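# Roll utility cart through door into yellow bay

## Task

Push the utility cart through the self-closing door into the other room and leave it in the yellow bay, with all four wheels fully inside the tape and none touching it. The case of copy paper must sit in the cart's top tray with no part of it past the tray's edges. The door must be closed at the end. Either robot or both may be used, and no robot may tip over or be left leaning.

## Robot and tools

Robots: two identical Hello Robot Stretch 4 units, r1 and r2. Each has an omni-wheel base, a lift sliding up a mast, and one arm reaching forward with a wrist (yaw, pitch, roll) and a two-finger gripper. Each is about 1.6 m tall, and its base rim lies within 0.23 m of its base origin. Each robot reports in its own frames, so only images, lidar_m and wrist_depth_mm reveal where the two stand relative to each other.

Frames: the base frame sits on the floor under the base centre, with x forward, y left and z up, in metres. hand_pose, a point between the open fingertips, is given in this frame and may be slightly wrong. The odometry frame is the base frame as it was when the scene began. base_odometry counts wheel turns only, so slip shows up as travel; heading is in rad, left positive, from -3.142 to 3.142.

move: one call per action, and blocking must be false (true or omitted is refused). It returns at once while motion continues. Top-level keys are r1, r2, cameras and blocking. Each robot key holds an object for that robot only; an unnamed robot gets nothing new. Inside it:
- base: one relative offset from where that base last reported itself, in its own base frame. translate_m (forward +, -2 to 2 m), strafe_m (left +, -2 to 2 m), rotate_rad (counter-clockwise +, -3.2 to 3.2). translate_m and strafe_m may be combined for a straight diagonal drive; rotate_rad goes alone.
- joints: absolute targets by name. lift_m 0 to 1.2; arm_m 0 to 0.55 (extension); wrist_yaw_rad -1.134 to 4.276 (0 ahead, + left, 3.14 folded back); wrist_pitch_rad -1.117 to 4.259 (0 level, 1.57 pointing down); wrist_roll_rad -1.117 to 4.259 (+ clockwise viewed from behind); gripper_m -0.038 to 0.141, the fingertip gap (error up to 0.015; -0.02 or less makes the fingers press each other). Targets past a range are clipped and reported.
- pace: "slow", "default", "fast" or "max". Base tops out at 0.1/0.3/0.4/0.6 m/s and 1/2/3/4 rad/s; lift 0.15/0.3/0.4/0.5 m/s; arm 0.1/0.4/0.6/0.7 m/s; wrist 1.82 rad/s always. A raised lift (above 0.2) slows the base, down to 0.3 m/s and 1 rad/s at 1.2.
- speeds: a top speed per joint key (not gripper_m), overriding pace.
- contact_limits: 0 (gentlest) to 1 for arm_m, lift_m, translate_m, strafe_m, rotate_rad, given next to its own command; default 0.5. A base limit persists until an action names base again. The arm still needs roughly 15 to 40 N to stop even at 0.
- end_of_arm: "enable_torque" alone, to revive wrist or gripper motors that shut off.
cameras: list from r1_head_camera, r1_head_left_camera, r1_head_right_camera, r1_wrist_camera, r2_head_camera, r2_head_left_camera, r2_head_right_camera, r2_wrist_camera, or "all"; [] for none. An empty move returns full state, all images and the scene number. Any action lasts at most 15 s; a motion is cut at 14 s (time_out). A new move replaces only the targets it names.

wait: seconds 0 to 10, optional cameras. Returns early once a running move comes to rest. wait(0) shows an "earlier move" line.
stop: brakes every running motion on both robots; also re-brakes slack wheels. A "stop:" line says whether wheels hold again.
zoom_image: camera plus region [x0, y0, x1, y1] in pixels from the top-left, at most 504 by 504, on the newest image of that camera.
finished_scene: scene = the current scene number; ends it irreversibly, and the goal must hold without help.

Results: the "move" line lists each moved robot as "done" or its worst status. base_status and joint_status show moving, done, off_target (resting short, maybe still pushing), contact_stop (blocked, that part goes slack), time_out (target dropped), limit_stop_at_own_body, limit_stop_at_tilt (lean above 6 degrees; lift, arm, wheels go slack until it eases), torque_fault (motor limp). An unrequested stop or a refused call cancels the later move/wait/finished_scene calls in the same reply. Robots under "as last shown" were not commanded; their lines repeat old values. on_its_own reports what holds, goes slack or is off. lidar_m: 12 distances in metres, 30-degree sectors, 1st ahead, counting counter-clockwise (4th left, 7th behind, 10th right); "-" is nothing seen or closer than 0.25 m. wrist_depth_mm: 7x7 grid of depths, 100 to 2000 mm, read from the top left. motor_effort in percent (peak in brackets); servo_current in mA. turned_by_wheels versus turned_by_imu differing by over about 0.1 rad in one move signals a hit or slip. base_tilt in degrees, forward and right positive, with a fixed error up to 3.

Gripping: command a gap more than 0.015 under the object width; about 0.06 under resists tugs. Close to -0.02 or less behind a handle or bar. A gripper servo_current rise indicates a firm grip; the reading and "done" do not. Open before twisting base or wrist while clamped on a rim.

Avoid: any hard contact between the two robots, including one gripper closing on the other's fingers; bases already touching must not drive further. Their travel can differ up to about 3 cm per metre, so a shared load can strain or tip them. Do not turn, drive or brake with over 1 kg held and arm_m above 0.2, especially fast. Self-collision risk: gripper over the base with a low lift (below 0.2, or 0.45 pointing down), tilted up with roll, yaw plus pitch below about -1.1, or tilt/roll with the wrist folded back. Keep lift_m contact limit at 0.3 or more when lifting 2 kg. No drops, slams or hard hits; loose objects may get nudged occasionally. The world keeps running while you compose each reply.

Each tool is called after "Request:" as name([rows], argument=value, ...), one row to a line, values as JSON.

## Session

Request:
move()

Scene clock: 0.00 s.
r1.base_odometry: x=+0.000 y=+0.000 heading=+0.000
r1.turned_by_wheels: +0.000
r1.turned_by_imu: +0.000
r1.base_tilt: forward=-1.6 right=+1.3
r1.lidar_m: 0.96 1.73 2.02 2.40 3.92 1.60 0.85 0.77 0.78 0.89 0.77 0.78
r1.base_status: not commanded
r1.joint_positions: lift_m=+0.124 arm_m=+0.000 wrist_yaw_rad=+3.194 wrist_pitch_rad=+0.002 wrist_roll_rad=+0.000 gripper_m=+0.056
r1.joint_status: not commanded
r1.measured_speeds: all 0
r1.motor_effort: lift_m=+19 arm_m=-4 wheel_0=-2 wheel_1=+1 wheel_2=+0
r1.servo_current: wrist_yaw_rad=59 wrist_pitch_rad=46 wrist_roll_rad=46 gripper_m=39
r1.hand_pose: x=-0.1216 y=+0.0722 z=+0.3019 quat_wxyz=(-0.026, -0.001, +0.000, +1.000) (m; r1's base frame)
r1.wrist_depth_mm: - 135 - - - - - / - 123 135 - - - - / - 121 191 - - - - / 110 136 194 - - - - / 137 - - - 1618 - - / 226 - 190 1098 188 1160 1118 / 224 163 750 798 768 768 759
r2.base_odometry: x=+0.000 y=+0.000 heading=+0.000
r2.turned_by_wheels: +0.000
r2.turned_by_imu: +0.000
r2.base_tilt: forward=-0.6 right=+0.1
r2.lidar_m: 1.29 1.32 1.58 2.33 2.36 2.78 1.41 1.41 2.77 2.39 2.42 1.48
r2.base_status: not commanded
r2.joint_positions: lift_m=+0.200 arm_m=+0.000 wrist_yaw_rad=+3.211 wrist_pitch_rad=+0.001 wrist_roll_rad=+0.000 gripper_m=+0.056
r2.joint_status: not commanded
r2.measured_speeds: all 0
r2.motor_effort: lift_m=+18 arm_m=-4 wheel_0=-1 wheel_1=+1 wheel_2=+1
r2.servo_current: wrist_yaw_rad=46 wrist_pitch_rad=39 wrist_roll_rad=52 gripper_m=52
r2.hand_pose: x=-0.1229 y=+0.0671 z=+0.3779 quat_wxyz=(-0.035, -0.001, +0.000, +0.999) (m; r2's base frame)
r2.wrist_depth_mm: - - 137 - - - - / - - 137 - - - - / - 109 138 - - - - / - 140 175 - - - - / 214 - - - - - - / 213 1281 196 1255 190 1336 1182 / 208 243 866 - - 854 878
pictures: r1_head_camera, r1_head_left_camera, r1_head_right_camera, r1_wrist_camera, r2_head_camera, r2_head_left_camera, r2_head_right_camera, r2_wrist_camera
Images, in order (width x height): r1_head_camera 420x560, r1_head_left_camera 420x672, r1_head_right_camera 420x672, r1_wrist_camera 616x392, r2_head_camera 420x560, r2_head_left_camera 420x672, r2_head_right_camera 420x672, r2_wrist_camera 616x392.

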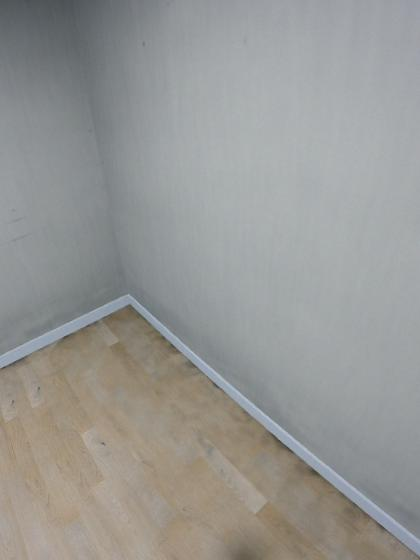

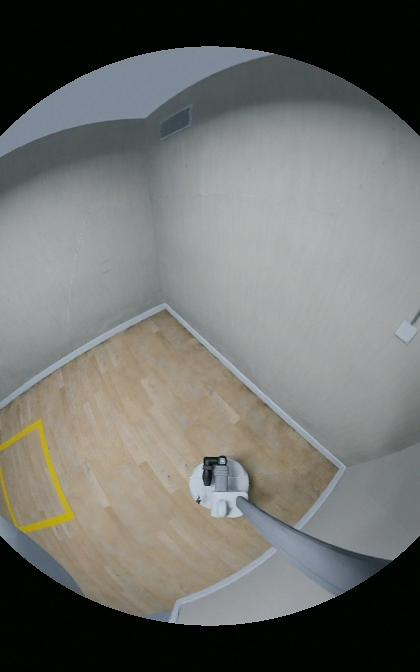

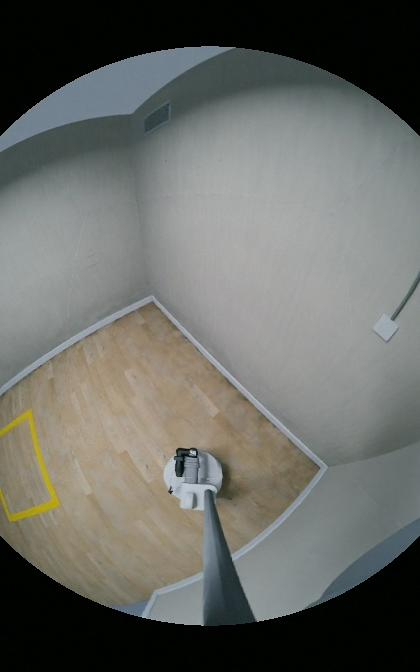

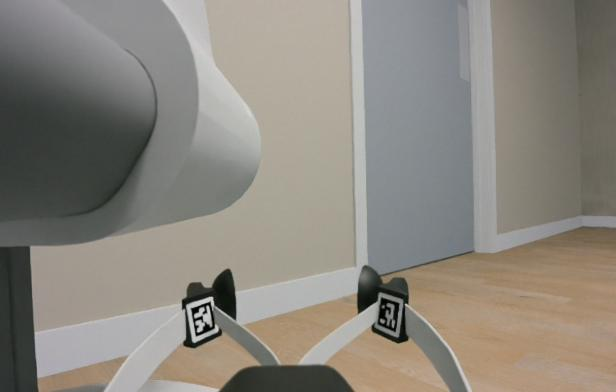

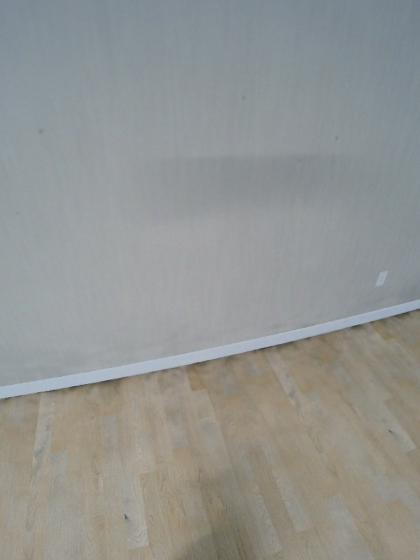

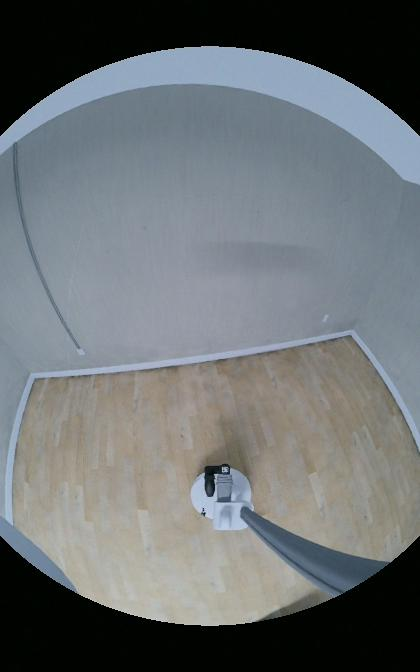

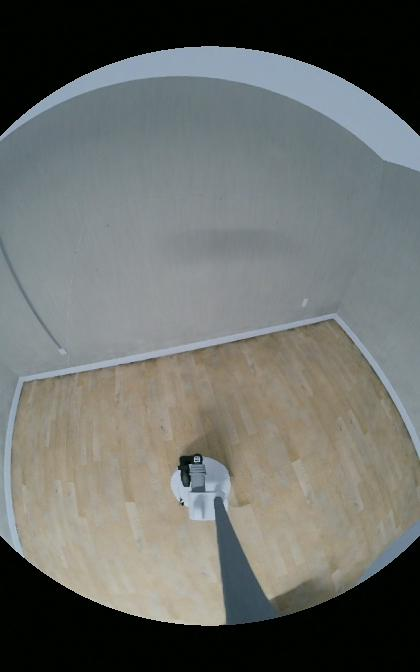

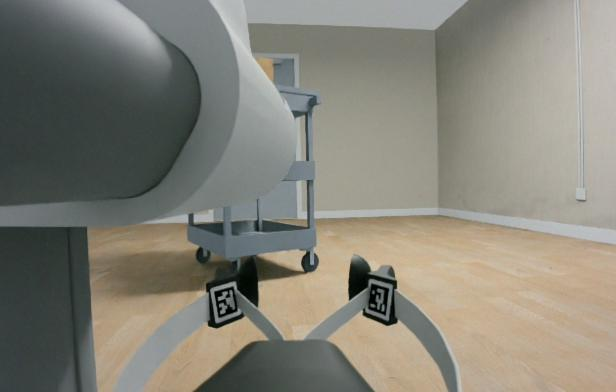

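Request:
move(blocking=false, r1={"base":{"rotate_rad":2.0},"joints":{"lift_m":0.6},"pace":"fast"}, r2={"base":{"rotate_rad":3.1},"joints":{"lift_m":0.68},"pace":"fast"})

Request:
wait(seconds=1.8)

Request:
wait(seconds=0.5)

Request:
move(blocking=false, r1={"joints":{"wrist_yaw_rad":0,"gripper_m":-0.02}}, r2={"joints":{"wrist_yaw_rad":0,"wrist_roll_rad":1.57,"gripper_m":0.1}})

Request:
wait(seconds=1.9)

Request:
wait(seconds=0.2, cameras=["r1_head_camera","r1_head_left_camera","r2_head_camera","r2_head_left_camera"])

Scene clock: 10.77 s.
move: r1 moving; r2 moving
r1.base_odometry: x=+0.000 y=+0.000 heading=+0.379
r1.turned_by_wheels: +0.379
r1.turned_by_imu: +0.380
r1.base_tilt: forward=-1.6 right=+1.3
r1.lidar_m: 1.35 2.02 2.22 3.48 2.07 0.95 0.78 0.74 0.86 0.79 0.72 0.87
r1.base_status: rotate_rad moving
r1.joint_positions: lift_m=+0.187 arm_m=+0.000 wrist_yaw_rad=+3.194 wrist_pitch_rad=+0.002 wrist_roll_rad=+0.000 gripper_m=+0.056
r1.joint_status: lift_m moving
r1.measured_speeds: translate_m=+0.001 strafe_m=-0.001 rotate_rad=+1.461 lift_m=+0.244 arm_m=+0.000 wrist_yaw_rad=+0.000 wrist_pitch_rad=+0.000 wrist_roll_rad=+0.000
r1.motor_effort: lift_m=+25(28) arm_m=-4(4) wheel_0=-9(11) wheel_1=-8(9) wheel_2=-8(9)
r1.servo_current: wrist_yaw_rad=46(59) wrist_pitch_rad=39(52) wrist_roll_rad=33(65) gripper_m=39(46)
r1.hand_pose: x=-0.1216 y=+0.0722 z=+0.3649 quat_wxyz=(-0.026, -0.001, +0.000, +1.000) (m; r1's base frame)
r1.wrist_depth_mm: - 135 - - - - - / - 123 135 - - 1205 - / - 121 192 - - 1229 - / 111 136 195 - - 1205 - / 137 - - - - 1205 - / 216 - 190 - 188 1182 1308 / 223 151 189 143 854 866 917
r2.base_odometry: x=+0.000 y=+0.000 heading=+0.379
r2.turned_by_wheels: +0.379
r2.turned_by_imu: +0.368
r2.base_tilt: forward=-0.7 right=+0.0
r2.lidar_m: 1.30 1.44 2.25 2.32 2.57 1.55 1.43 3.02 2.43 2.39 1.66 1.33
r2.base_status: rotate_rad moving
r2.joint_positions: lift_m=+0.263 arm_m=+0.000 wrist_yaw_rad=+3.211 wrist_pitch_rad=+0.001 wrist_roll_rad=+0.000 gripper_m=+0.056
r2.joint_status: lift_m moving
r2.measured_speeds: translate_m=-0.001 strafe_m=+0.001 rotate_rad=+1.462 lift_m=+0.244 arm_m=+0.000 wrist_yaw_rad=+0.000 wrist_pitch_rad=+0.000 wrist_roll_rad=+0.000
r2.motor_effort: lift_m=+24(25) arm_m=-4(4) wheel_0=-5(11) wheel_1=-11(12) wheel_2=-13(13)
r2.servo_current: wrist_yaw_rad=52(52) wrist_pitch_rad=46(46) wrist_roll_rad=52(65) gripper_m=46(52)
r2.hand_pose: x=-0.1229 y=+0.0671 z=+0.4410 quat_wxyz=(-0.035, -0.001, +0.000, +0.999) (m; r2's base frame)
r2.wrist_depth_mm: - - 137 - - - - / - 107 137 - - - - / - 110 138 1537 - - - / - 140 178 - - - - / 216 - - - - - - / 213 1430 196 1499 190 1537 1336 / 211 243 1060 - - 1025 991
pictures: none

Scene clock: 12.53 s.
earlier move: r1 done; r2 moving
r1.base_odometry: x=+0.000 y=+0.000 heading=+2.000
r1.turned_by_wheels: +1.621
r1.turned_by_imu: +1.630
r1.base_tilt: forward=-1.6 right=+1.3
r1.lidar_m: 3.75 1.90 0.92 0.75 0.74 0.86 0.79 0.75 0.89 1.48 2.01 2.29
r1.base_status: done
r1.joint_positions: lift_m=+0.600 arm_m=+0.000 wrist_yaw_rad=+3.194 wrist_pitch_rad=+0.002 wrist_roll_rad=+0.000 gripper_m=+0.056
r1.joint_status: all done
r1.measured_speeds: all 0
r1.motor_effort: lift_m=+24(28) arm_m=-4(4) wheel_0=+0(11) wheel_1=+0(10) wheel_2=+1(10)
r1.servo_current: wrist_yaw_rad=46(65) wrist_pitch_rad=46(52) wrist_roll_rad=39(65) gripper_m=46(52)
r1.hand_pose: x=-0.1216 y=+0.0722 z=+0.7772 quat_wxyz=(-0.026, -0.001, +0.000, +1.000) (m; r1's base frame)
r1.wrist_depth_mm: - 135 - - - - - / - 121 135 - - - - / - 120 187 - - - - / 111 136 200 - - - - / 137 - - - - - - / 215 - 191 - 188 - - / - 140 - 137 - - -
r2.base_odometry: x=+0.000 y=+0.000 heading=+3.100
r2.turned_by_wheels: +2.721
r2.turned_by_imu: +2.650
r2.base_tilt: forward=-0.7 right=+0.0
r2.lidar_m: 1.43 1.38 2.82 2.37 2.40 1.55 1.31 1.30 1.50 2.33 2.33 2.65
r2.base_status: rotate_rad moving
r2.joint_positions: lift_m=+0.680 arm_m=+0.000 wrist_yaw_rad=+3.211 wrist_pitch_rad=+0.001 wrist_roll_rad=+0.000 gripper_m=+0.056
r2.joint_status: all done
r2.measured_speeds: all 0
r2.motor_effort: lift_m=+21(26) arm_m=-4(4) wheel_0=+0(12) wheel_1=+1(12) wheel_2=-2(17)
r2.servo_current: wrist_yaw_rad=39(52) wrist_pitch_rad=46(46) wrist_roll_rad=52(65) gripper_m=46(52)
r2.hand_pose: x=-0.1228 y=+0.0671 z=+0.8576 quat_wxyz=(-0.035, -0.001, +0.000, +0.999) (m; r2's base frame)
r2.wrist_depth_mm: - - 137 - - - - / - 107 137 - - - - / - 110 139 232 - - - / - 140 163 - - - - / 215 - - - - - - / 213 - 189 - 188 - - / 211 123 - - - - -
wait: 1.77 of 1.8 s (r1 has come to rest)
pictures: none

Scene clock: 12.60 s.
earlier move: r2 done
r1.base_odometry: x=+0.000 y=+0.000 heading=+2.000
r1.turned_by_wheels: +0.000
r1.turned_by_imu: +0.000
r1.base_tilt: forward=-1.6 right=+1.3
r1.lidar_m: 3.73 1.94 0.93 0.74 0.74 0.87 0.78 0.77 0.89 1.46 2.02 2.27
r1.base_status: done
r1.joint_positions: lift_m=+0.600 arm_m=+0.000 wrist_yaw_rad=+3.194 wrist_pitch_rad=+0.002 wrist_roll_rad=+0.000 gripper_m=+0.056
r1.joint_status: all done
r1.measured_speeds: all 0
r1.motor_effort: lift_m=+24(28) arm_m=-4(4) wheel_0=+0(11) wheel_1=+0(10) wheel_2=+1(10)
r1.servo_current: wrist_yaw_rad=59(65) wrist_pitch_rad=39(52) wrist_roll_rad=46(65) gripper_m=39(52)
r1.hand_pose: x=-0.1216 y=+0.0722 z=+0.7772 quat_wxyz=(-0.026, -0.001, +0.000, +1.000) (m; r1's base frame)
r1.wrist_depth_mm: - 135 - - - - - / - 121 135 - - - - / - 120 188 - - - - / 111 135 200 - - - - / 137 - - - - - - / 215 - 190 - 187 - - / - 141 - 137 - - -
r2.base_odometry: x=+0.000 y=+0.000 heading=+3.100
r2.turned_by_wheels: +0.000
r2.turned_by_imu: +0.000
r2.base_tilt: forward=-0.6 right=+0.0
r2.lidar_m: 1.46 1.39 2.85 2.39 2.40 1.56 1.31 1.29 1.51 2.35 2.34 2.69
r2.base_status: done
r2.joint_positions: lift_m=+0.680 arm_m=+0.000 wrist_yaw_rad=+3.211 wrist_pitch_rad=+0.001 wrist_roll_rad=+0.000 gripper_m=+0.056
r2.joint_status: all done
r2.measured_speeds: all 0
r2.motor_effort: lift_m=+21(26) arm_m=-4(4) wheel_0=-1(12) wheel_1=+1(12) wheel_2=-2(17)
r2.servo_current: wrist_yaw_rad=46(52) wrist_pitch_rad=39(46) wrist_roll_rad=33(65) gripper_m=52(52)
r2.hand_pose: x=-0.1228 y=+0.0671 z=+0.8576 quat_wxyz=(-0.035, -0.001, +0.000, +0.999) (m; r2's base frame)
r2.wrist_depth_mm: - - 137 - - - - / - 107 138 - - - - / - 110 138 233 - - - / - 140 164 - - - - / 215 - - - - - - / 213 - 189 - 189 - - / 211 123 - - - - -
wait: 0.07 of 0.5 s (r2 has come to rest)
pictures: none

Scene clock: 13.10 s.
move: r1 moving; r2 moving
r1.base_odometry: x=+0.000 y=+0.000 heading=+2.000
r1.turned_by_wheels: +0.000
r1.turned_by_imu: +0.000
r1.base_tilt: forward=-1.6 right=+1.3
r1.lidar_m: 3.72 1.92 0.91 0.76 0.74 0.87 0.79 0.78 0.90 1.48 2.02 2.28
r1.base_status: not commanded
r1.joint_positions: lift_m=+0.600 arm_m=+0.000 wrist_yaw_rad=+2.607 wrist_pitch_rad=+0.002 wrist_roll_rad=+0.000 gripper_m=+0.037
r1.joint_status: wrist_yaw_rad moving; gripper_m moving
r1.measured_speeds: translate_m=+0.000 strafe_m=+0.000 rotate_rad=+0.000 lift_m=+0.000 arm_m=+0.000 wrist_yaw_rad=-1.822 wrist_pitch_rad=+0.000 wrist_roll_rad=+0.000
r1.motor_effort: lift_m=+24(24) arm_m=-3(4) wheel_0=+0(1) wheel_1=+0(1) wheel_2=+1(1)
r1.servo_current: wrist_yaw_rad=72(98) wrist_pitch_rad=46(46) wrist_roll_rad=39(59) gripper_m=104(117)
r1.hand_pose: x=-0.0328 y=+0.2221 z=+0.7772 quat_wxyz=(+0.264, -0.001, +0.000, +0.965) (m; r1's base frame)
r1.wrist_depth_mm: - - - - - - - / - - - - - - - / - - - - - - - / - - - - - - - / - - - - - - - / - - 189 - 186 - - / - 143 - 138 - - -
r2.base_odometry: x=+0.000 y=+0.000 heading=+3.100
r2.turned_by_wheels: +0.000
r2.turned_by_imu: +0.000
r2.base_tilt: forward=-0.7 right=+0.1
r2.lidar_m: 1.44 1.40 2.85 2.39 2.36 1.56 1.33 1.28 1.50 2.35 2.34 2.68
r2.base_status: not commanded
r2.joint_positions: lift_m=+0.680 arm_m=+0.000 wrist_yaw_rad=+2.650 wrist_pitch_rad=+0.001 wrist_roll_rad=+0.588 gripper_m=+0.075
r2.joint_status: wrist_yaw_rad moving; wrist_roll_rad moving; gripper_m moving
r2.measured_speeds: translate_m=+0.000 strafe_m=+0.000 rotate_rad=+0.000 lift_m=+0.000 arm_m=+0.000 wrist_yaw_rad=-1.736 wrist_pitch_rad=+0.000 wrist_roll_rad=+1.820
r2.motor_effort: lift_m=+21(21) arm_m=-4(4) wheel_0=-1(1) wheel_1=+1(1) wheel_2=-1(2)
r2.servo_current: wrist_yaw_rad=117(130) wrist_pitch_rad=39(46) wrist_roll_rad=72(130) gripper_m=111(111)
r2.hand_pose: x=-0.0419 y=+0.2133 z=+0.8576 quat_wxyz=(+0.233, +0.070, +0.281, +0.928) (m; r2's base frame)
r2.wrist_depth_mm: - - - - - - - / - - - - - - - / - - - - - - - / - - - - - - - / - - - - - - 1661 / 254 - 189 - 187 1618 1336 / - - - - 1661 1281 1138
pictures: none

Scene clock: 15.00 s.
earlier move: r1 done; r2 moving
r1.base_odometry: x=+0.000 y=+0.000 heading=+2.000
r1.turned_by_wheels: +0.000
r1.turned_by_imu: +0.000
r1.base_tilt: forward=-1.6 right=+1.3
r1.lidar_m: 3.71 1.91 0.94 0.76 0.74 0.84 0.76 0.77 0.89 1.50 1.99 2.29
r1.base_status: not commanded
r1.joint_positions: lift_m=+0.600 arm_m=+0.000 wrist_yaw_rad=+0.003 wrist_pitch_rad=+0.002 wrist_roll_rad=+0.000 gripper_m=-0.019
r1.joint_status: all done
r1.measured_speeds: all 0
r1.motor_effort: lift_m=+24(24) arm_m=-2(4) wheel_0=+0(1) wheel_1=+0(1) wheel_2=+1(1)
r1.servo_current: wrist_yaw_rad=59(111) wrist_pitch_rad=39(46) wrist_roll_rad=39(65) gripper_m=52(124)
r1.hand_pose: x=+0.4595 y=-0.0867 z=+0.7772 quat_wxyz=(+1.000, +0.000, +0.001, +0.001) (m; r1's base frame)
r1.wrist_depth_mm: - - - - - - - / - - - - - - - / - - - - - - - / - - - - - - - / - - - - - - - / - - - 198 - - - / 1983 1863 179 183 154 1708 1756
r2.base_odometry: x=+0.000 y=+0.000 heading=+3.100
r2.turned_by_wheels: +0.000
r2.turned_by_imu: +0.000
r2.base_tilt: forward=-0.7 right=+0.1
r2.lidar_m: 1.44 1.37 2.86 2.38 2.42 1.60 1.31 1.30 1.49 2.35 2.34 2.68
r2.base_status: not commanded
r2.joint_positions: lift_m=+0.680 arm_m=+0.000 wrist_yaw_rad=+0.003 wrist_pitch_rad=+0.001 wrist_roll_rad=+1.568 gripper_m=+0.100
r2.joint_status: wrist_yaw_rad moving; wrist_roll_rad moving; the others done
r2.measured_speeds: all 0
r2.motor_effort: lift_m=+21(21) arm_m=-4(4) wheel_0=-1(1) wheel_1=+1(1) wheel_2=-1(2)
r2.servo_current: wrist_yaw_rad=26(130) wrist_pitch_rad=39(46) wrist_roll_rad=104(130) gripper_m=52(111)
r2.hand_pose: x=+0.4596 y=-0.0866 z=+0.8576 quat_wxyz=(+0.708, +0.706, +0.001, +0.001) (m; r2's base frame)
r2.wrist_depth_mm: - - - - - 1661 1160 / - - - - - 1708 1160 / - - - - - 1808 1182 / - - - - - 1708 1205 / - - - - - 1618 1205 / - - 193 1464 192 1366 1182 / - - - - - - 1182
wait: 1.90 s; no rest
pictures: none

Scene clock: 15.03 s.
earlier move: r2 done
r1.base_odometry: x=+0.000 y=+0.000 heading=+2.000
r1.turned_by_wheels: +0.000
r1.turned_by_imu: +0.000
r1.base_tilt: forward=-1.6 right=+1.3
r1.lidar_m: 3.71 1.91 0.93 0.74 0.75 0.85 0.77 0.77 0.89 1.47 2.00 2.28
r1.base_status: not commanded
r1.joint_positions: lift_m=+0.600 arm_m=+0.000 wrist_yaw_rad=+0.003 wrist_pitch_rad=+0.002 wrist_roll_rad=+0.000 gripper_m=-0.019
r1.joint_status: all done
r1.measured_speeds: all 0
r1.motor_effort: lift_m=+24(24) arm_m=-1(4) wheel_0=+0(1) wheel_1=+0(1) wheel_2=+1(1)
r1.servo_current: wrist_yaw_rad=59(111) wrist_pitch_rad=39(46) wrist_roll_rad=65(65) gripper_m=52(124)
r1.hand_pose: x=+0.4595 y=-0.0867 z=+0.7772 quat_wxyz=(+1.000, +0.000, +0.001, +0.001) (m; r1's base frame)
r1.wrist_depth_mm: - - - - - - - / - - - - - - - / - - - - - - - / - - - - - - - / - - - - - - - / - - - 198 - - - / 1983 1808 179 183 154 1756 1808
r2.base_odometry: x=+0.000 y=+0.000 heading=+3.100
r2.turned_by_wheels: +0.000
r2.turned_by_imu: +0.000
r2.base_tilt: forward=-0.7 right=+0.1
r2.lidar_m: 1.45 1.39 2.86 2.38 2.40 1.58 1.29 1.31 1.51 2.34 2.34 2.68
r2.base_status: not commanded
r2.joint_positions: lift_m=+0.680 arm_m=+0.000 wrist_yaw_rad=+0.003 wrist_pitch_rad=+0.001 wrist_roll_rad=+1.568 gripper_m=+0.100
r2.joint_status: all done
r2.measured_speeds: all 0
r2.motor_effort: lift_m=+21(21) arm_m=-4(4) wheel_0=-1(1) wheel_1=+1(1) wheel_2=-1(2)
r2.servo_current: wrist_yaw_rad=52(130) wrist_pitch_rad=33(46) wrist_roll_rad=72(130) gripper_m=59(111)
r2.hand_pose: x=+0.4596 y=-0.0866 z=+0.8576 quat_wxyz=(+0.708, +0.706, +0.001, +0.001) (m; r2's base frame)
r2.wrist_depth_mm: - - - - - 1708 1182 / - - - - - 1661 1182 / - - - - - 1756 1182 / - - - - - 1808 1205 / - - - - - 1618 1205 / - - 193 1430 192 1430 1205 / - - - - - - 1182
wait: 0.03 of 0.2 s (r2 has come to rest)
pictures: r1_head_camera, r1_head_left_camera, r2_head_camera, r2_head_left_camera
Images, in order (width x height): r1_head_camera 420x560, r1_head_left_camera 420x672, r2_head_camera 420x560, r2_head_left_camera 420x672.

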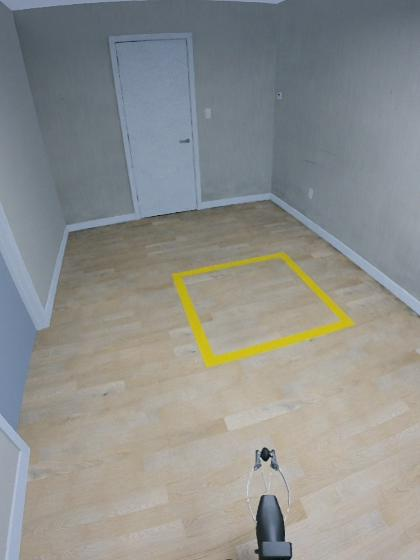

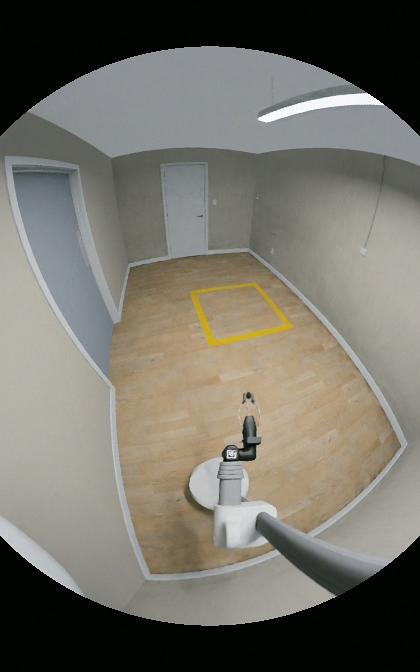

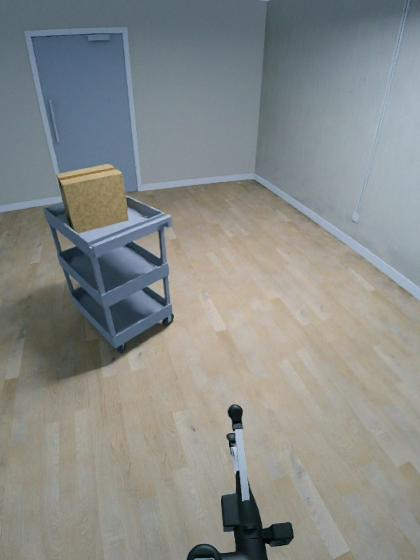

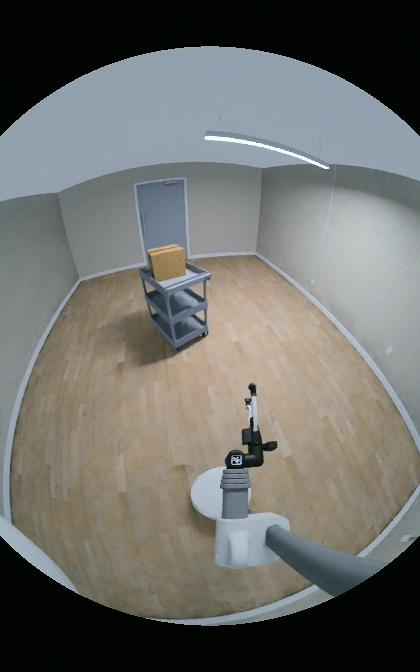

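Request:
move(blocking=false, r1={"base":{"rotate_rad":0.27},"pace":"fast"}, r2={"base":{"rotate_rad":0.28},"pace":"fast"})

Request:
wait(seconds=1.2)

Request:
move(blocking=false, r1={"base":{"translate_m":1.65},"pace":"fast"})

Request:
wait(seconds=6, cameras=["r1_head_camera","r1_head_left_camera","r2_head_camera","r2_head_left_camera"])

Request:
zoom_image(camera="r2_head_camera", region=[60, 140, 260, 360])

Scene clock: 30.73 s.
move: r1 moving; r2 moving
r1.base_odometry: x=+0.000 y=+0.000 heading=+2.250
r1.turned_by_wheels: +0.250
r1.turned_by_imu: +0.251
r1.base_tilt: forward=-1.6 right=+1.3
r1.lidar_m: 3.92 1.17 0.80 0.74 0.77 0.82 0.76 0.79 1.05 2.01 2.07 2.70
r1.base_status: rotate_rad moving
r1.joint_positions: lift_m=+0.600 arm_m=+0.000 wrist_yaw_rad=+0.002 wrist_pitch_rad=+0.002 wrist_roll_rad=+0.000 gripper_m=-0.019
r1.joint_status: not commanded
r1.measured_speeds: translate_m=+0.001 strafe_m=+0.001 rotate_rad=+0.367 lift_m=+0.000 arm_m=+0.000 wrist_yaw_rad=+0.000 wrist_pitch_rad=+0.000 wrist_roll_rad=+0.000
r1.motor_effort: lift_m=+24(24) arm_m=+3(4) wheel_0=-1(9) wheel_1=+0(10) wheel_2=-1(8)
r1.servo_current: wrist_yaw_rad=59(65) wrist_pitch_rad=39(46) wrist_roll_rad=52(65) gripper_m=52(59)
r1.hand_pose: x=+0.4595 y=-0.0867 z=+0.7772 quat_wxyz=(+1.000, +0.000, +0.001, +0.001) (m; r1's base frame)
r1.wrist_depth_mm: 1756 - - - - - - / 1756 - - - - - - / 1661 - - - - - - / - - - - - - - / - - - - - - - / 1756 - - 198 - - - / - 1756 179 183 144 1808 1808
r2.base_odometry: x=+0.000 y=+0.000 heading=-2.935
r2.turned_by_wheels: +0.248
r2.turned_by_imu: +0.242
r2.base_tilt: forward=-0.7 right=+0.1
r2.lidar_m: 1.41 3.59 2.50 2.38 1.97 1.41 1.32 1.36 1.83 2.33 2.39 3.19
r2.base_status: rotate_rad moving
r2.joint_positions: lift_m=+0.680 arm_m=+0.000 wrist_yaw_rad=+0.003 wrist_pitch_rad=+0.001 wrist_roll_rad=+1.568 gripper_m=+0.100
r2.joint_status: not commanded
r2.measured_speeds: translate_m=-0.002 strafe_m=+0.000 rotate_rad=+0.445 lift_m=+0.000 arm_m=+0.000 wrist_yaw_rad=+0.000 wrist_pitch_rad=+0.000 wrist_roll_rad=+0.000
r2.motor_effort: lift_m=+21(21) arm_m=-4(4) wheel_0=-2(10) wheel_1=-4(10) wheel_2=-4(12)
r2.servo_current: wrist_yaw_rad=46(52) wrist_pitch_rad=46(46) wrist_roll_rad=46(52) gripper_m=52(52)
r2.hand_pose: x=+0.4595 y=-0.0867 z=+0.8576 quat_wxyz=(+0.708, +0.706, +0.001, +0.001) (m; r2's base frame)
r2.wrist_depth_mm: - - - - - 1661 1182 / - - - - - 1708 1182 / - - - - - 1756 1182 / - - - - - 1537 1205 / - - - 1499 1863 1281 1205 / - - 193 - 193 1499 1205 / - - - - - 1863 1160
pictures: none

Scene clock: 31.17 s.
earlier move: r1 done; r2 moving
r1.base_odometry: x=+0.000 y=+0.000 heading=+2.270
r1.turned_by_wheels: +0.020
r1.turned_by_imu: +0.020
r1.base_tilt: forward=-1.6 right=+1.3
r1.lidar_m: 3.73 1.14 0.78 0.74 0.78 0.83 0.78 0.78 1.06 2.00 2.09 2.75
r1.base_status: done
r1.joint_positions: lift_m=+0.600 arm_m=+0.000 wrist_yaw_rad=+0.002 wrist_pitch_rad=+0.002 wrist_roll_rad=+0.000 gripper_m=-0.019
r1.joint_status: not commanded
r1.measured_speeds: all 0
r1.motor_effort: lift_m=+24(24) arm_m=+2(4) wheel_0=-2(9) wheel_1=+0(10) wheel_2=+2(8)
r1.servo_current: wrist_yaw_rad=39(78) wrist_pitch_rad=39(46) wrist_roll_rad=59(65) gripper_m=59(59)
r1.hand_pose: x=+0.4595 y=-0.0867 z=+0.7772 quat_wxyz=(+1.000, +0.000, +0.001, +0.001) (m; r1's base frame)
r1.wrist_depth_mm: - - - - - - - / - - - - - - - / 1756 - - - - - - / - - - - - - - / - - - - - - - / - - - 199 - - - / - 1756 180 180 154 1708 1756
r2.base_odometry: x=+0.000 y=+0.000 heading=-2.904
r2.turned_by_wheels: +0.032
r2.turned_by_imu: +0.031
r2.base_tilt: forward=-0.6 right=+0.1
r2.lidar_m: 1.37 3.46 2.51 2.39 1.90 1.38 1.31 1.36 1.83 2.34 2.42 3.28
r2.base_status: rotate_rad moving
r2.joint_positions: lift_m=+0.680 arm_m=+0.000 wrist_yaw_rad=+0.003 wrist_pitch_rad=+0.001 wrist_roll_rad=+1.568 gripper_m=+0.100
r2.joint_status: not commanded
r2.measured_speeds: all 0
r2.motor_effort: lift_m=+21(21) arm_m=-4(4) wheel_0=-1(10) wheel_1=-3(10) wheel_2=-3(12)
r2.servo_current: wrist_yaw_rad=46(52) wrist_pitch_rad=39(46) wrist_roll_rad=33(59) gripper_m=52(59)
r2.hand_pose: x=+0.4595 y=-0.0867 z=+0.8576 quat_wxyz=(+0.708, +0.706, +0.001, +0.001) (m; r2's base frame)
r2.wrist_depth_mm: - - - - - 1756 1182 / - - - - - 1756 1160 / - - - - - 1576 1182 / - - - 1499 1921 1499 1205 / - - - 1464 1808 1499 1182 / - - 194 - 193 1499 1205 / - - - - - 1808 1205
wait: 0.43 of 1.2 s (r1 has come to rest)
pictures: none

Scene clock: 31.67 s.
earlier move: r2 done
move: r1 moving
r1.base_odometry: x=-0.032 y=+0.039 heading=+2.270
r1.turned_by_wheels: +0.000
r1.turned_by_imu: +0.000
r1.base_tilt: forward=-1.6 right=+1.3
r1.lidar_m: 3.75 1.15 0.80 0.75 0.79 0.89 0.81 0.85 1.12 2.01 2.06 2.77
r1.base_status: translate_m moving
r1.joint_positions: lift_m=+0.600 arm_m=+0.000 wrist_yaw_rad=+0.002 wrist_pitch_rad=+0.002 wrist_roll_rad=+0.000 gripper_m=-0.019
r1.joint_status: not commanded
r1.measured_speeds: translate_m=+0.195 strafe_m=+0.000 rotate_rad=+0.005 lift_m=+0.000 arm_m=+0.000 wrist_yaw_rad=-0.002 wrist_pitch_rad=+0.000 wrist_roll_rad=+0.000
r1.motor_effort: lift_m=+24(24) arm_m=+1(2) wheel_0=+10(10) wheel_1=+6(8) wheel_2=-12(12)
r1.servo_current: wrist_yaw_rad=59(65) wrist_pitch_rad=46(46) wrist_roll_rad=52(59) gripper_m=52(59)
r1.hand_pose: x=+0.4595 y=-0.0868 z=+0.7772 quat_wxyz=(+1.000, +0.000, +0.001, +0.001) (m; r1's base frame)
r1.wrist_depth_mm: - - - - - - - / 1708 - - - - - - / 1661 - - - - - - / 1756 - - - - - - / 1661 - - - - - - / 1708 - - 199 - - - / - 1808 179 183 154 1708 1808
r2.base_odometry: x=+0.000 y=+0.000 heading=-2.904
r2.turned_by_wheels: +0.000
r2.turned_by_imu: +0.000
r2.base_tilt: forward=-0.7 right=+0.1
r2.lidar_m: 1.41 3.46 2.52 2.37 1.90 1.39 1.30 1.34 1.87 2.33 2.38 3.30
r2.base_status: done
r2.joint_positions: lift_m=+0.680 arm_m=+0.000 wrist_yaw_rad=+0.003 wrist_pitch_rad=+0.001 wrist_roll_rad=+1.568 gripper_m=+0.100
r2.joint_status: not commanded
r2.measured_speeds: all 0
r2.motor_effort: lift_m=+21(21) arm_m=-4(4) wheel_0=-3(3) wheel_1=-2(2) wheel_2=-3(3)
r2.servo_current: wrist_yaw_rad=52(59) wrist_pitch_rad=33(46) wrist_roll_rad=46(59) gripper_m=52(52)
r2.hand_pose: x=+0.4595 y=-0.0867 z=+0.8576 quat_wxyz=(+0.708, +0.706, +0.001, +0.001) (m; r2's base frame)
r2.wrist_depth_mm: - - - - - 1756 1182 / - - - - - 1661 1182 / - - - - - 1618 1205 / - - - 1537 1863 1499 1205 / - - - 1499 1808 1537 1182 / - - 193 - 194 1537 1205 / - - - - - 1921 1160
pictures: none

Scene clock: 36.67 s.
earlier move: r1 done
r1.base_odometry: x=-1.062 y=+1.262 heading=+2.270
r1.turned_by_wheels: +0.000
r1.turned_by_imu: +0.000
r1.base_tilt: forward=-1.6 right=+1.3
r1.lidar_m: 2.28 1.29 0.95 0.92 0.94 1.16 2.41 2.52 2.06 1.93 1.99 2.38
r1.base_status: done
r1.joint_positions: lift_m=+0.600 arm_m=+0.000 wrist_yaw_rad=+0.002 wrist_pitch_rad=+0.002 wrist_roll_rad=+0.000 gripper_m=-0.019
r1.joint_status: not commanded
r1.measured_speeds: all 0
r1.motor_effort: lift_m=+24(24) arm_m=-3(4) wheel_0=+0(10) wheel_1=+1(8) wheel_2=+1(13)
r1.servo_current: wrist_yaw_rad=65(72) wrist_pitch_rad=46(52) wrist_roll_rad=33(65) gripper_m=52(59)
r1.hand_pose: x=+0.4595 y=-0.0868 z=+0.7772 quat_wxyz=(+1.000, +0.000, +0.001, +0.001) (m; r1's base frame)
r1.wrist_depth_mm: - - - - - - - / - - - - - - - / - - - - - - - / - - - - - - - / - - - - - - - / - - - 199 - - - / - 1756 180 183 154 1756 1863
r2.base_odometry: x=+0.000 y=+0.000 heading=-2.904
r2.turned_by_wheels: +0.000
r2.turned_by_imu: +0.001
r2.base_tilt: forward=-0.7 right=+0.1
r2.lidar_m: 1.38 3.47 2.51 2.38 1.90 1.38 1.30 1.39 1.87 2.32 2.42 3.30
r2.base_status: done
r2.joint_positions: lift_m=+0.680 arm_m=+0.000 wrist_yaw_rad=+0.003 wrist_pitch_rad=+0.001 wrist_roll_rad=+1.568 gripper_m=+0.100
r2.joint_status: not commanded
r2.measured_speeds: all 0
r2.motor_effort: lift_m=+21(21) arm_m=-4(5) wheel_0=-3(3) wheel_1=-2(3) wheel_2=-3(3)
r2.servo_current: wrist_yaw_rad=46(65) wrist_pitch_rad=39(52) wrist_roll_rad=52(59) gripper_m=52(59)
r2.hand_pose: x=+0.4595 y=-0.0867 z=+0.8576 quat_wxyz=(+0.708, +0.706, +0.001, +0.001) (m; r2's base frame)
r2.wrist_depth_mm: - - - - - 1708 1182 / - - - - - 1756 1182 / - - - - - 1576 1182 / - - - 1537 1863 1464 1205 / - - - 1464 1863 1499 1205 / - - 193 - 194 1499 1205 / - - - - - 1863 1182
wait: 5.00 of 6 s (r1 has come to rest)
pictures: r1_head_camera, r1_head_left_camera, r2_head_camera, r2_head_left_camera
Images, in order (width x height): r1_head_camera 420x560, r1_head_left_camera 420x672, r2_head_camera 420x560, r2_head_left_camera 420x672.

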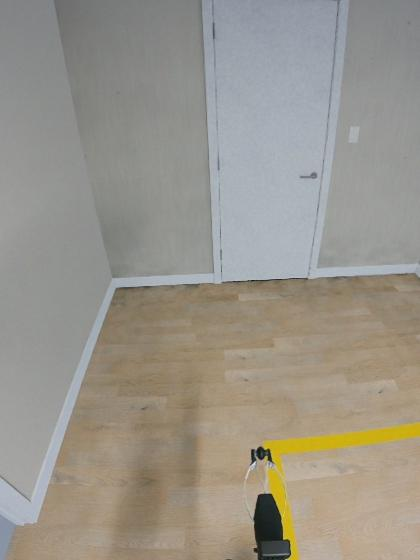

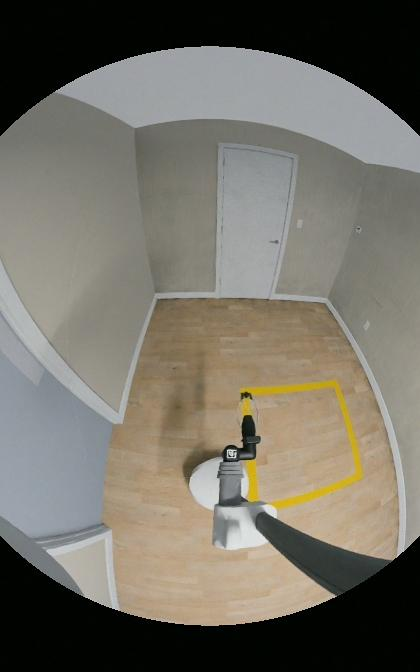

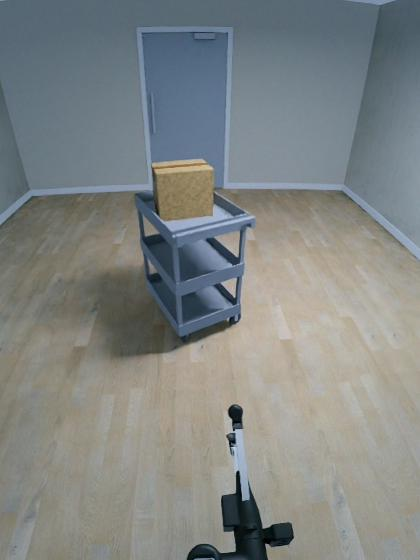

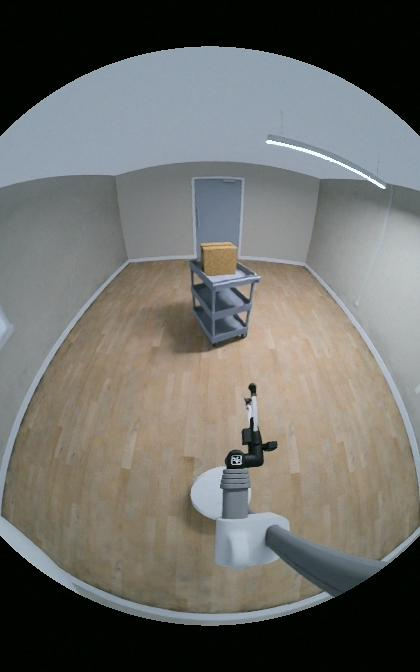

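Scaled by 2.291 from the camera's 420x560 image, which has a finer 1200x1600 frame.

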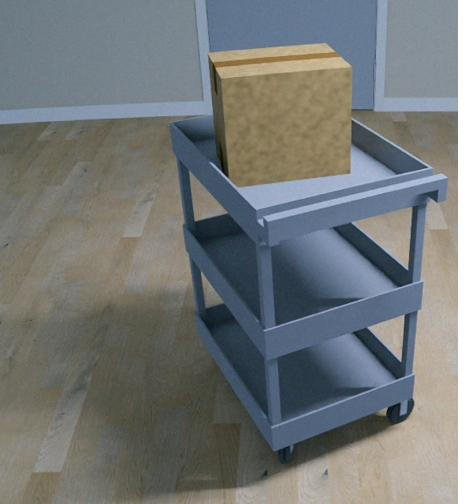

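Request:
move(blocking=false, r1={"base":{"rotate_rad":1.571},"pace":"fast"}, r2={"base":{"translate_m":0.55,"strafe_m":0.03},"joints":{"lift_m":0.688,"arm_m":0.12}})

Request:
wait(seconds=1.8)

Request:
wait(seconds=1.8, cameras=["r1_head_camera","r2_wrist_camera","r2_head_camera"])

Scene clock: 52.30 s.
move: r1 moving; r2 moving
r1.base_odometry: x=-1.062 y=+1.262 heading=+2.624
r1.turned_by_wheels: +0.354
r1.turned_by_imu: +0.355
r1.base_tilt: forward=-1.6 right=+1.2
r1.lidar_m: 1.58 0.94 0.92 0.92 1.01 1.86 2.42 2.22 1.93 1.94 2.32 2.28
r1.base_status: rotate_rad moving
r1.joint_positions: lift_m=+0.600 arm_m=+0.000 wrist_yaw_rad=+0.002 wrist_pitch_rad=+0.002 wrist_roll_rad=+0.000 gripper_m=-0.019
r1.joint_status: not commanded
r1.measured_speeds: translate_m=+0.000 strafe_m=+0.001 rotate_rad=+1.368 lift_m=+0.000 arm_m=+0.000 wrist_yaw_rad=+0.000 wrist_pitch_rad=+0.000 wrist_roll_rad=+0.000
r1.motor_effort: lift_m=+24(24) arm_m=-4(4) wheel_0=-9(10) wheel_1=-11(11) wheel_2=-8(9)
r1.servo_current: wrist_yaw_rad=46(59) wrist_pitch_rad=39(52) wrist_roll_rad=52(65) gripper_m=52(52)
r1.hand_pose: x=+0.4595 y=-0.0869 z=+0.7772 quat_wxyz=(+1.000, +0.000, +0.001, +0.001) (m; r1's base frame)
r1.wrist_depth_mm: - - - - - - 1756 / - - - - - - 1708 / - - - - - - 1756 / - - - - - - 1756 / - - - - - - 1756 / - - 184 200 181 - 1808 / - 132 172 180 154 1661 1756
r2.base_odometry: x=-0.030 y=-0.009 heading=-2.904
r2.turned_by_wheels: +0.000
r2.turned_by_imu: +0.000
r2.base_tilt: forward=-0.7 right=+0.1
r2.lidar_m: 1.37 3.45 2.49 2.39 1.90 1.42 1.33 1.40 1.91 2.33 2.45 3.28
r2.base_status: translate_m moving; strafe_m moving
r2.joint_positions: lift_m=+0.688 arm_m=+0.051 wrist_yaw_rad=+0.002 wrist_pitch_rad=+0.001 wrist_roll_rad=+1.568 gripper_m=+0.100
r2.joint_status: lift_m moving; arm_m moving
r2.measured_speeds: translate_m=+0.122 strafe_m=+0.006 rotate_rad=+0.000 lift_m=+0.000 arm_m=+0.195 wrist_yaw_rad=+0.000 wrist_pitch_rad=+0.000 wrist_roll_rad=+0.001
r2.motor_effort: lift_m=+20(24) arm_m=+9(12) wheel_0=+6(10) wheel_1=+7(9) wheel_2=-12(13)
r2.servo_current: wrist_yaw_rad=39(52) wrist_pitch_rad=33(46) wrist_roll_rad=39(52) gripper_m=52(52)
r2.hand_pose: x=+0.5101 y=-0.0867 z=+0.8656 quat_wxyz=(+0.708, +0.706, +0.001, +0.000) (m; r2's base frame)
r2.wrist_depth_mm: - - - - - 1661 1182 / - - - - - 1708 1205 / - - - - - 1708 1205 / - - - 1430 1576 1537 1229 / - - - 1397 1576 1661 1205 / - - 193 - 193 1537 1205 / - - - - - 1863 1182
pictures: none

Scene clock: 53.60 s.
earlier move: r1 done; r2 moving
r1.base_odometry: x=-1.063 y=+1.262 heading=-2.442
r1.turned_by_wheels: +1.217
r1.turned_by_imu: +1.224
r1.base_tilt: forward=-1.6 right=+1.2
r1.lidar_m: 0.91 0.95 1.14 2.39 2.47 2.07 1.92 2.01 2.41 2.29 1.30 0.94
r1.base_status: done
r1.joint_positions: lift_m=+0.600 arm_m=+0.000 wrist_yaw_rad=+0.002 wrist_pitch_rad=+0.002 wrist_roll_rad=+0.000 gripper_m=-0.019
r1.joint_status: not commanded
r1.measured_speeds: all 0
r1.motor_effort: lift_m=+24(24) arm_m=-4(4) wheel_0=-1(10) wheel_1=+0(11) wheel_2=+2(10)
r1.servo_current: wrist_yaw_rad=72(72) wrist_pitch_rad=39(52) wrist_roll_rad=39(65) gripper_m=59(59)
r1.hand_pose: x=+0.4595 y=-0.0869 z=+0.7772 quat_wxyz=(+1.000, +0.000, +0.001, +0.001) (m; r1's base frame)
r1.wrist_depth_mm: - - - - 723 691 - / - - - - 715 699 - / - - - - - 691 - / - - - - - 715 - / - - - - - 707 - / - - 183 198 171 715 - / - 133 164 146 144 647 -
r2.base_odometry: x=-0.346 y=-0.104 heading=-2.904
r2.turned_by_wheels: +0.000
r2.turned_by_imu: +0.000
r2.base_tilt: forward=-0.7 right=+0.1
r2.lidar_m: 1.02 3.49 2.49 2.32 2.43 1.76 1.68 1.73 2.37 2.35 2.45 1.27
r2.base_status: translate_m moving; strafe_m moving
r2.joint_positions: lift_m=+0.688 arm_m=+0.120 wrist_yaw_rad=+0.002 wrist_pitch_rad=+0.001 wrist_roll_rad=+1.568 gripper_m=+0.100
r2.joint_status: all done
r2.measured_speeds: translate_m=+0.299 strafe_m=+0.015 rotate_rad=-0.004 lift_m=+0.000 arm_m=+0.000 wrist_yaw_rad=+0.000 wrist_pitch_rad=+0.000 wrist_roll_rad=+0.000
r2.motor_effort: lift_m=+21(24) arm_m=+8(12) wheel_0=+7(12) wheel_1=+8(10) wheel_2=-9(14)
r2.servo_current: wrist_yaw_rad=52(52) wrist_pitch_rad=39(46) wrist_roll_rad=39(59) gripper_m=46(59)
r2.hand_pose: x=+0.5793 y=-0.0867 z=+0.8656 quat_wxyz=(+0.708, +0.706, +0.001, +0.000) (m; r2's base frame)
r2.wrist_depth_mm: - - - - - 1708 1182 / - - - - - 1756 1229 / - - - - - 1537 1098 / - - - 1042 - 854 - / - - 1042 1008 - 798 - / - - 193 750 194 1229 1160 / - - - - - 1921 1205
wait: 1.30 of 1.8 s (r1 has come to rest)
pictures: none

Scene clock: 55.13 s.
earlier move: r2 done
r1.base_odometry: x=-1.063 y=+1.262 heading=-2.442
r1.turned_by_wheels: +0.000
r1.turned_by_imu: +0.000
r1.base_tilt: forward=-1.6 right=+1.3
r1.lidar_m: 0.92 0.90 1.16 2.40 2.47 2.06 1.93 2.00 2.45 2.28 1.28 0.94
r1.base_status: done
r1.joint_positions: lift_m=+0.600 arm_m=+0.000 wrist_yaw_rad=+0.002 wrist_pitch_rad=+0.002 wrist_roll_rad=+0.000 gripper_m=-0.019
r1.joint_status: not commanded
r1.measured_speeds: all 0
r1.motor_effort: lift_m=+24(24) arm_m=-3(4) wheel_0=-2(10) wheel_1=+0(11) wheel_2=+2(10)
r1.servo_current: wrist_yaw_rad=46(72) wrist_pitch_rad=46(52) wrist_roll_rad=39(65) gripper_m=59(59)
r1.hand_pose: x=+0.4595 y=-0.0869 z=+0.7772 quat_wxyz=(+1.000, +0.000, +0.001, +0.001) (m; r1's base frame)
r1.wrist_depth_mm: - - - - 723 683 - / - - - - 715 699 - / - - - - - 683 - / - - - - - 699 - / - - - - - 707 - / - - 183 198 170 723 - / - 133 163 146 144 654 -
r2.base_odometry: x=-0.527 y=-0.159 heading=-2.904
r2.turned_by_wheels: +0.000
r2.turned_by_imu: +0.000
r2.base_tilt: forward=-0.6 right=+0.1
r2.lidar_m: 0.87 3.46 2.51 2.35 2.49 1.96 1.87 1.93 2.46 2.37 2.45 1.06
r2.base_status: done
r2.joint_positions: lift_m=+0.688 arm_m=+0.120 wrist_yaw_rad=+0.002 wrist_pitch_rad=+0.001 wrist_roll_rad=+1.568 gripper_m=+0.100
r2.joint_status: all done
r2.measured_speeds: all 0
r2.motor_effort: lift_m=+21(24) arm_m=+8(12) wheel_0=+2(12) wheel_1=+3(10) wheel_2=-3(14)
r2.servo_current: wrist_yaw_rad=39(59) wrist_pitch_rad=46(46) wrist_roll_rad=52(59) gripper_m=52(59)
r2.hand_pose: x=+0.5793 y=-0.0867 z=+0.8656 quat_wxyz=(+0.708, +0.706, +0.001, +0.000) (m; r2's base frame)
r2.wrist_depth_mm: - - - - - 1661 1182 / - - - - - 1618 1182 / - - - - - 707 1205 / - - - 654 - 647 - / - - 831 609 - 603 - / - - 193 569 194 564 559 / - - - - - 1863 1205
wait: 1.53 of 1.8 s (r2 has come to rest)
pictures: r1_head_camera, r2_head_camera, r2_wrist_camera
Images, in order (width x height): r1_head_camera 420x560, r2_head_camera 420x560, r2_wrist_camera 616x392.

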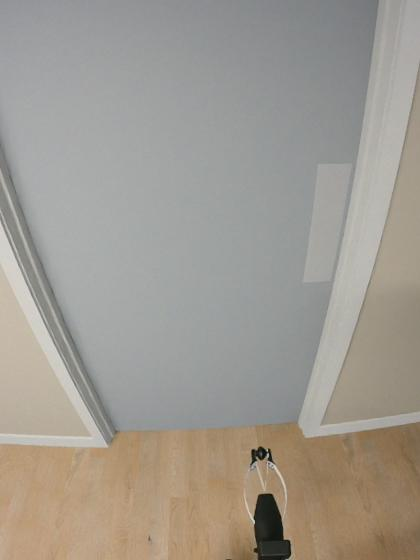

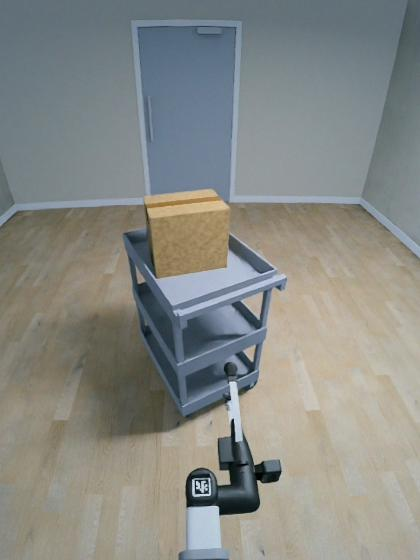

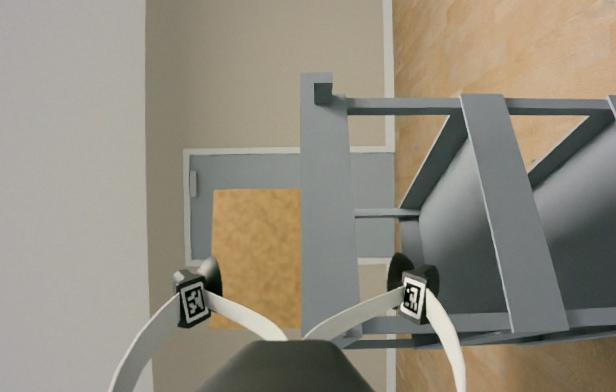

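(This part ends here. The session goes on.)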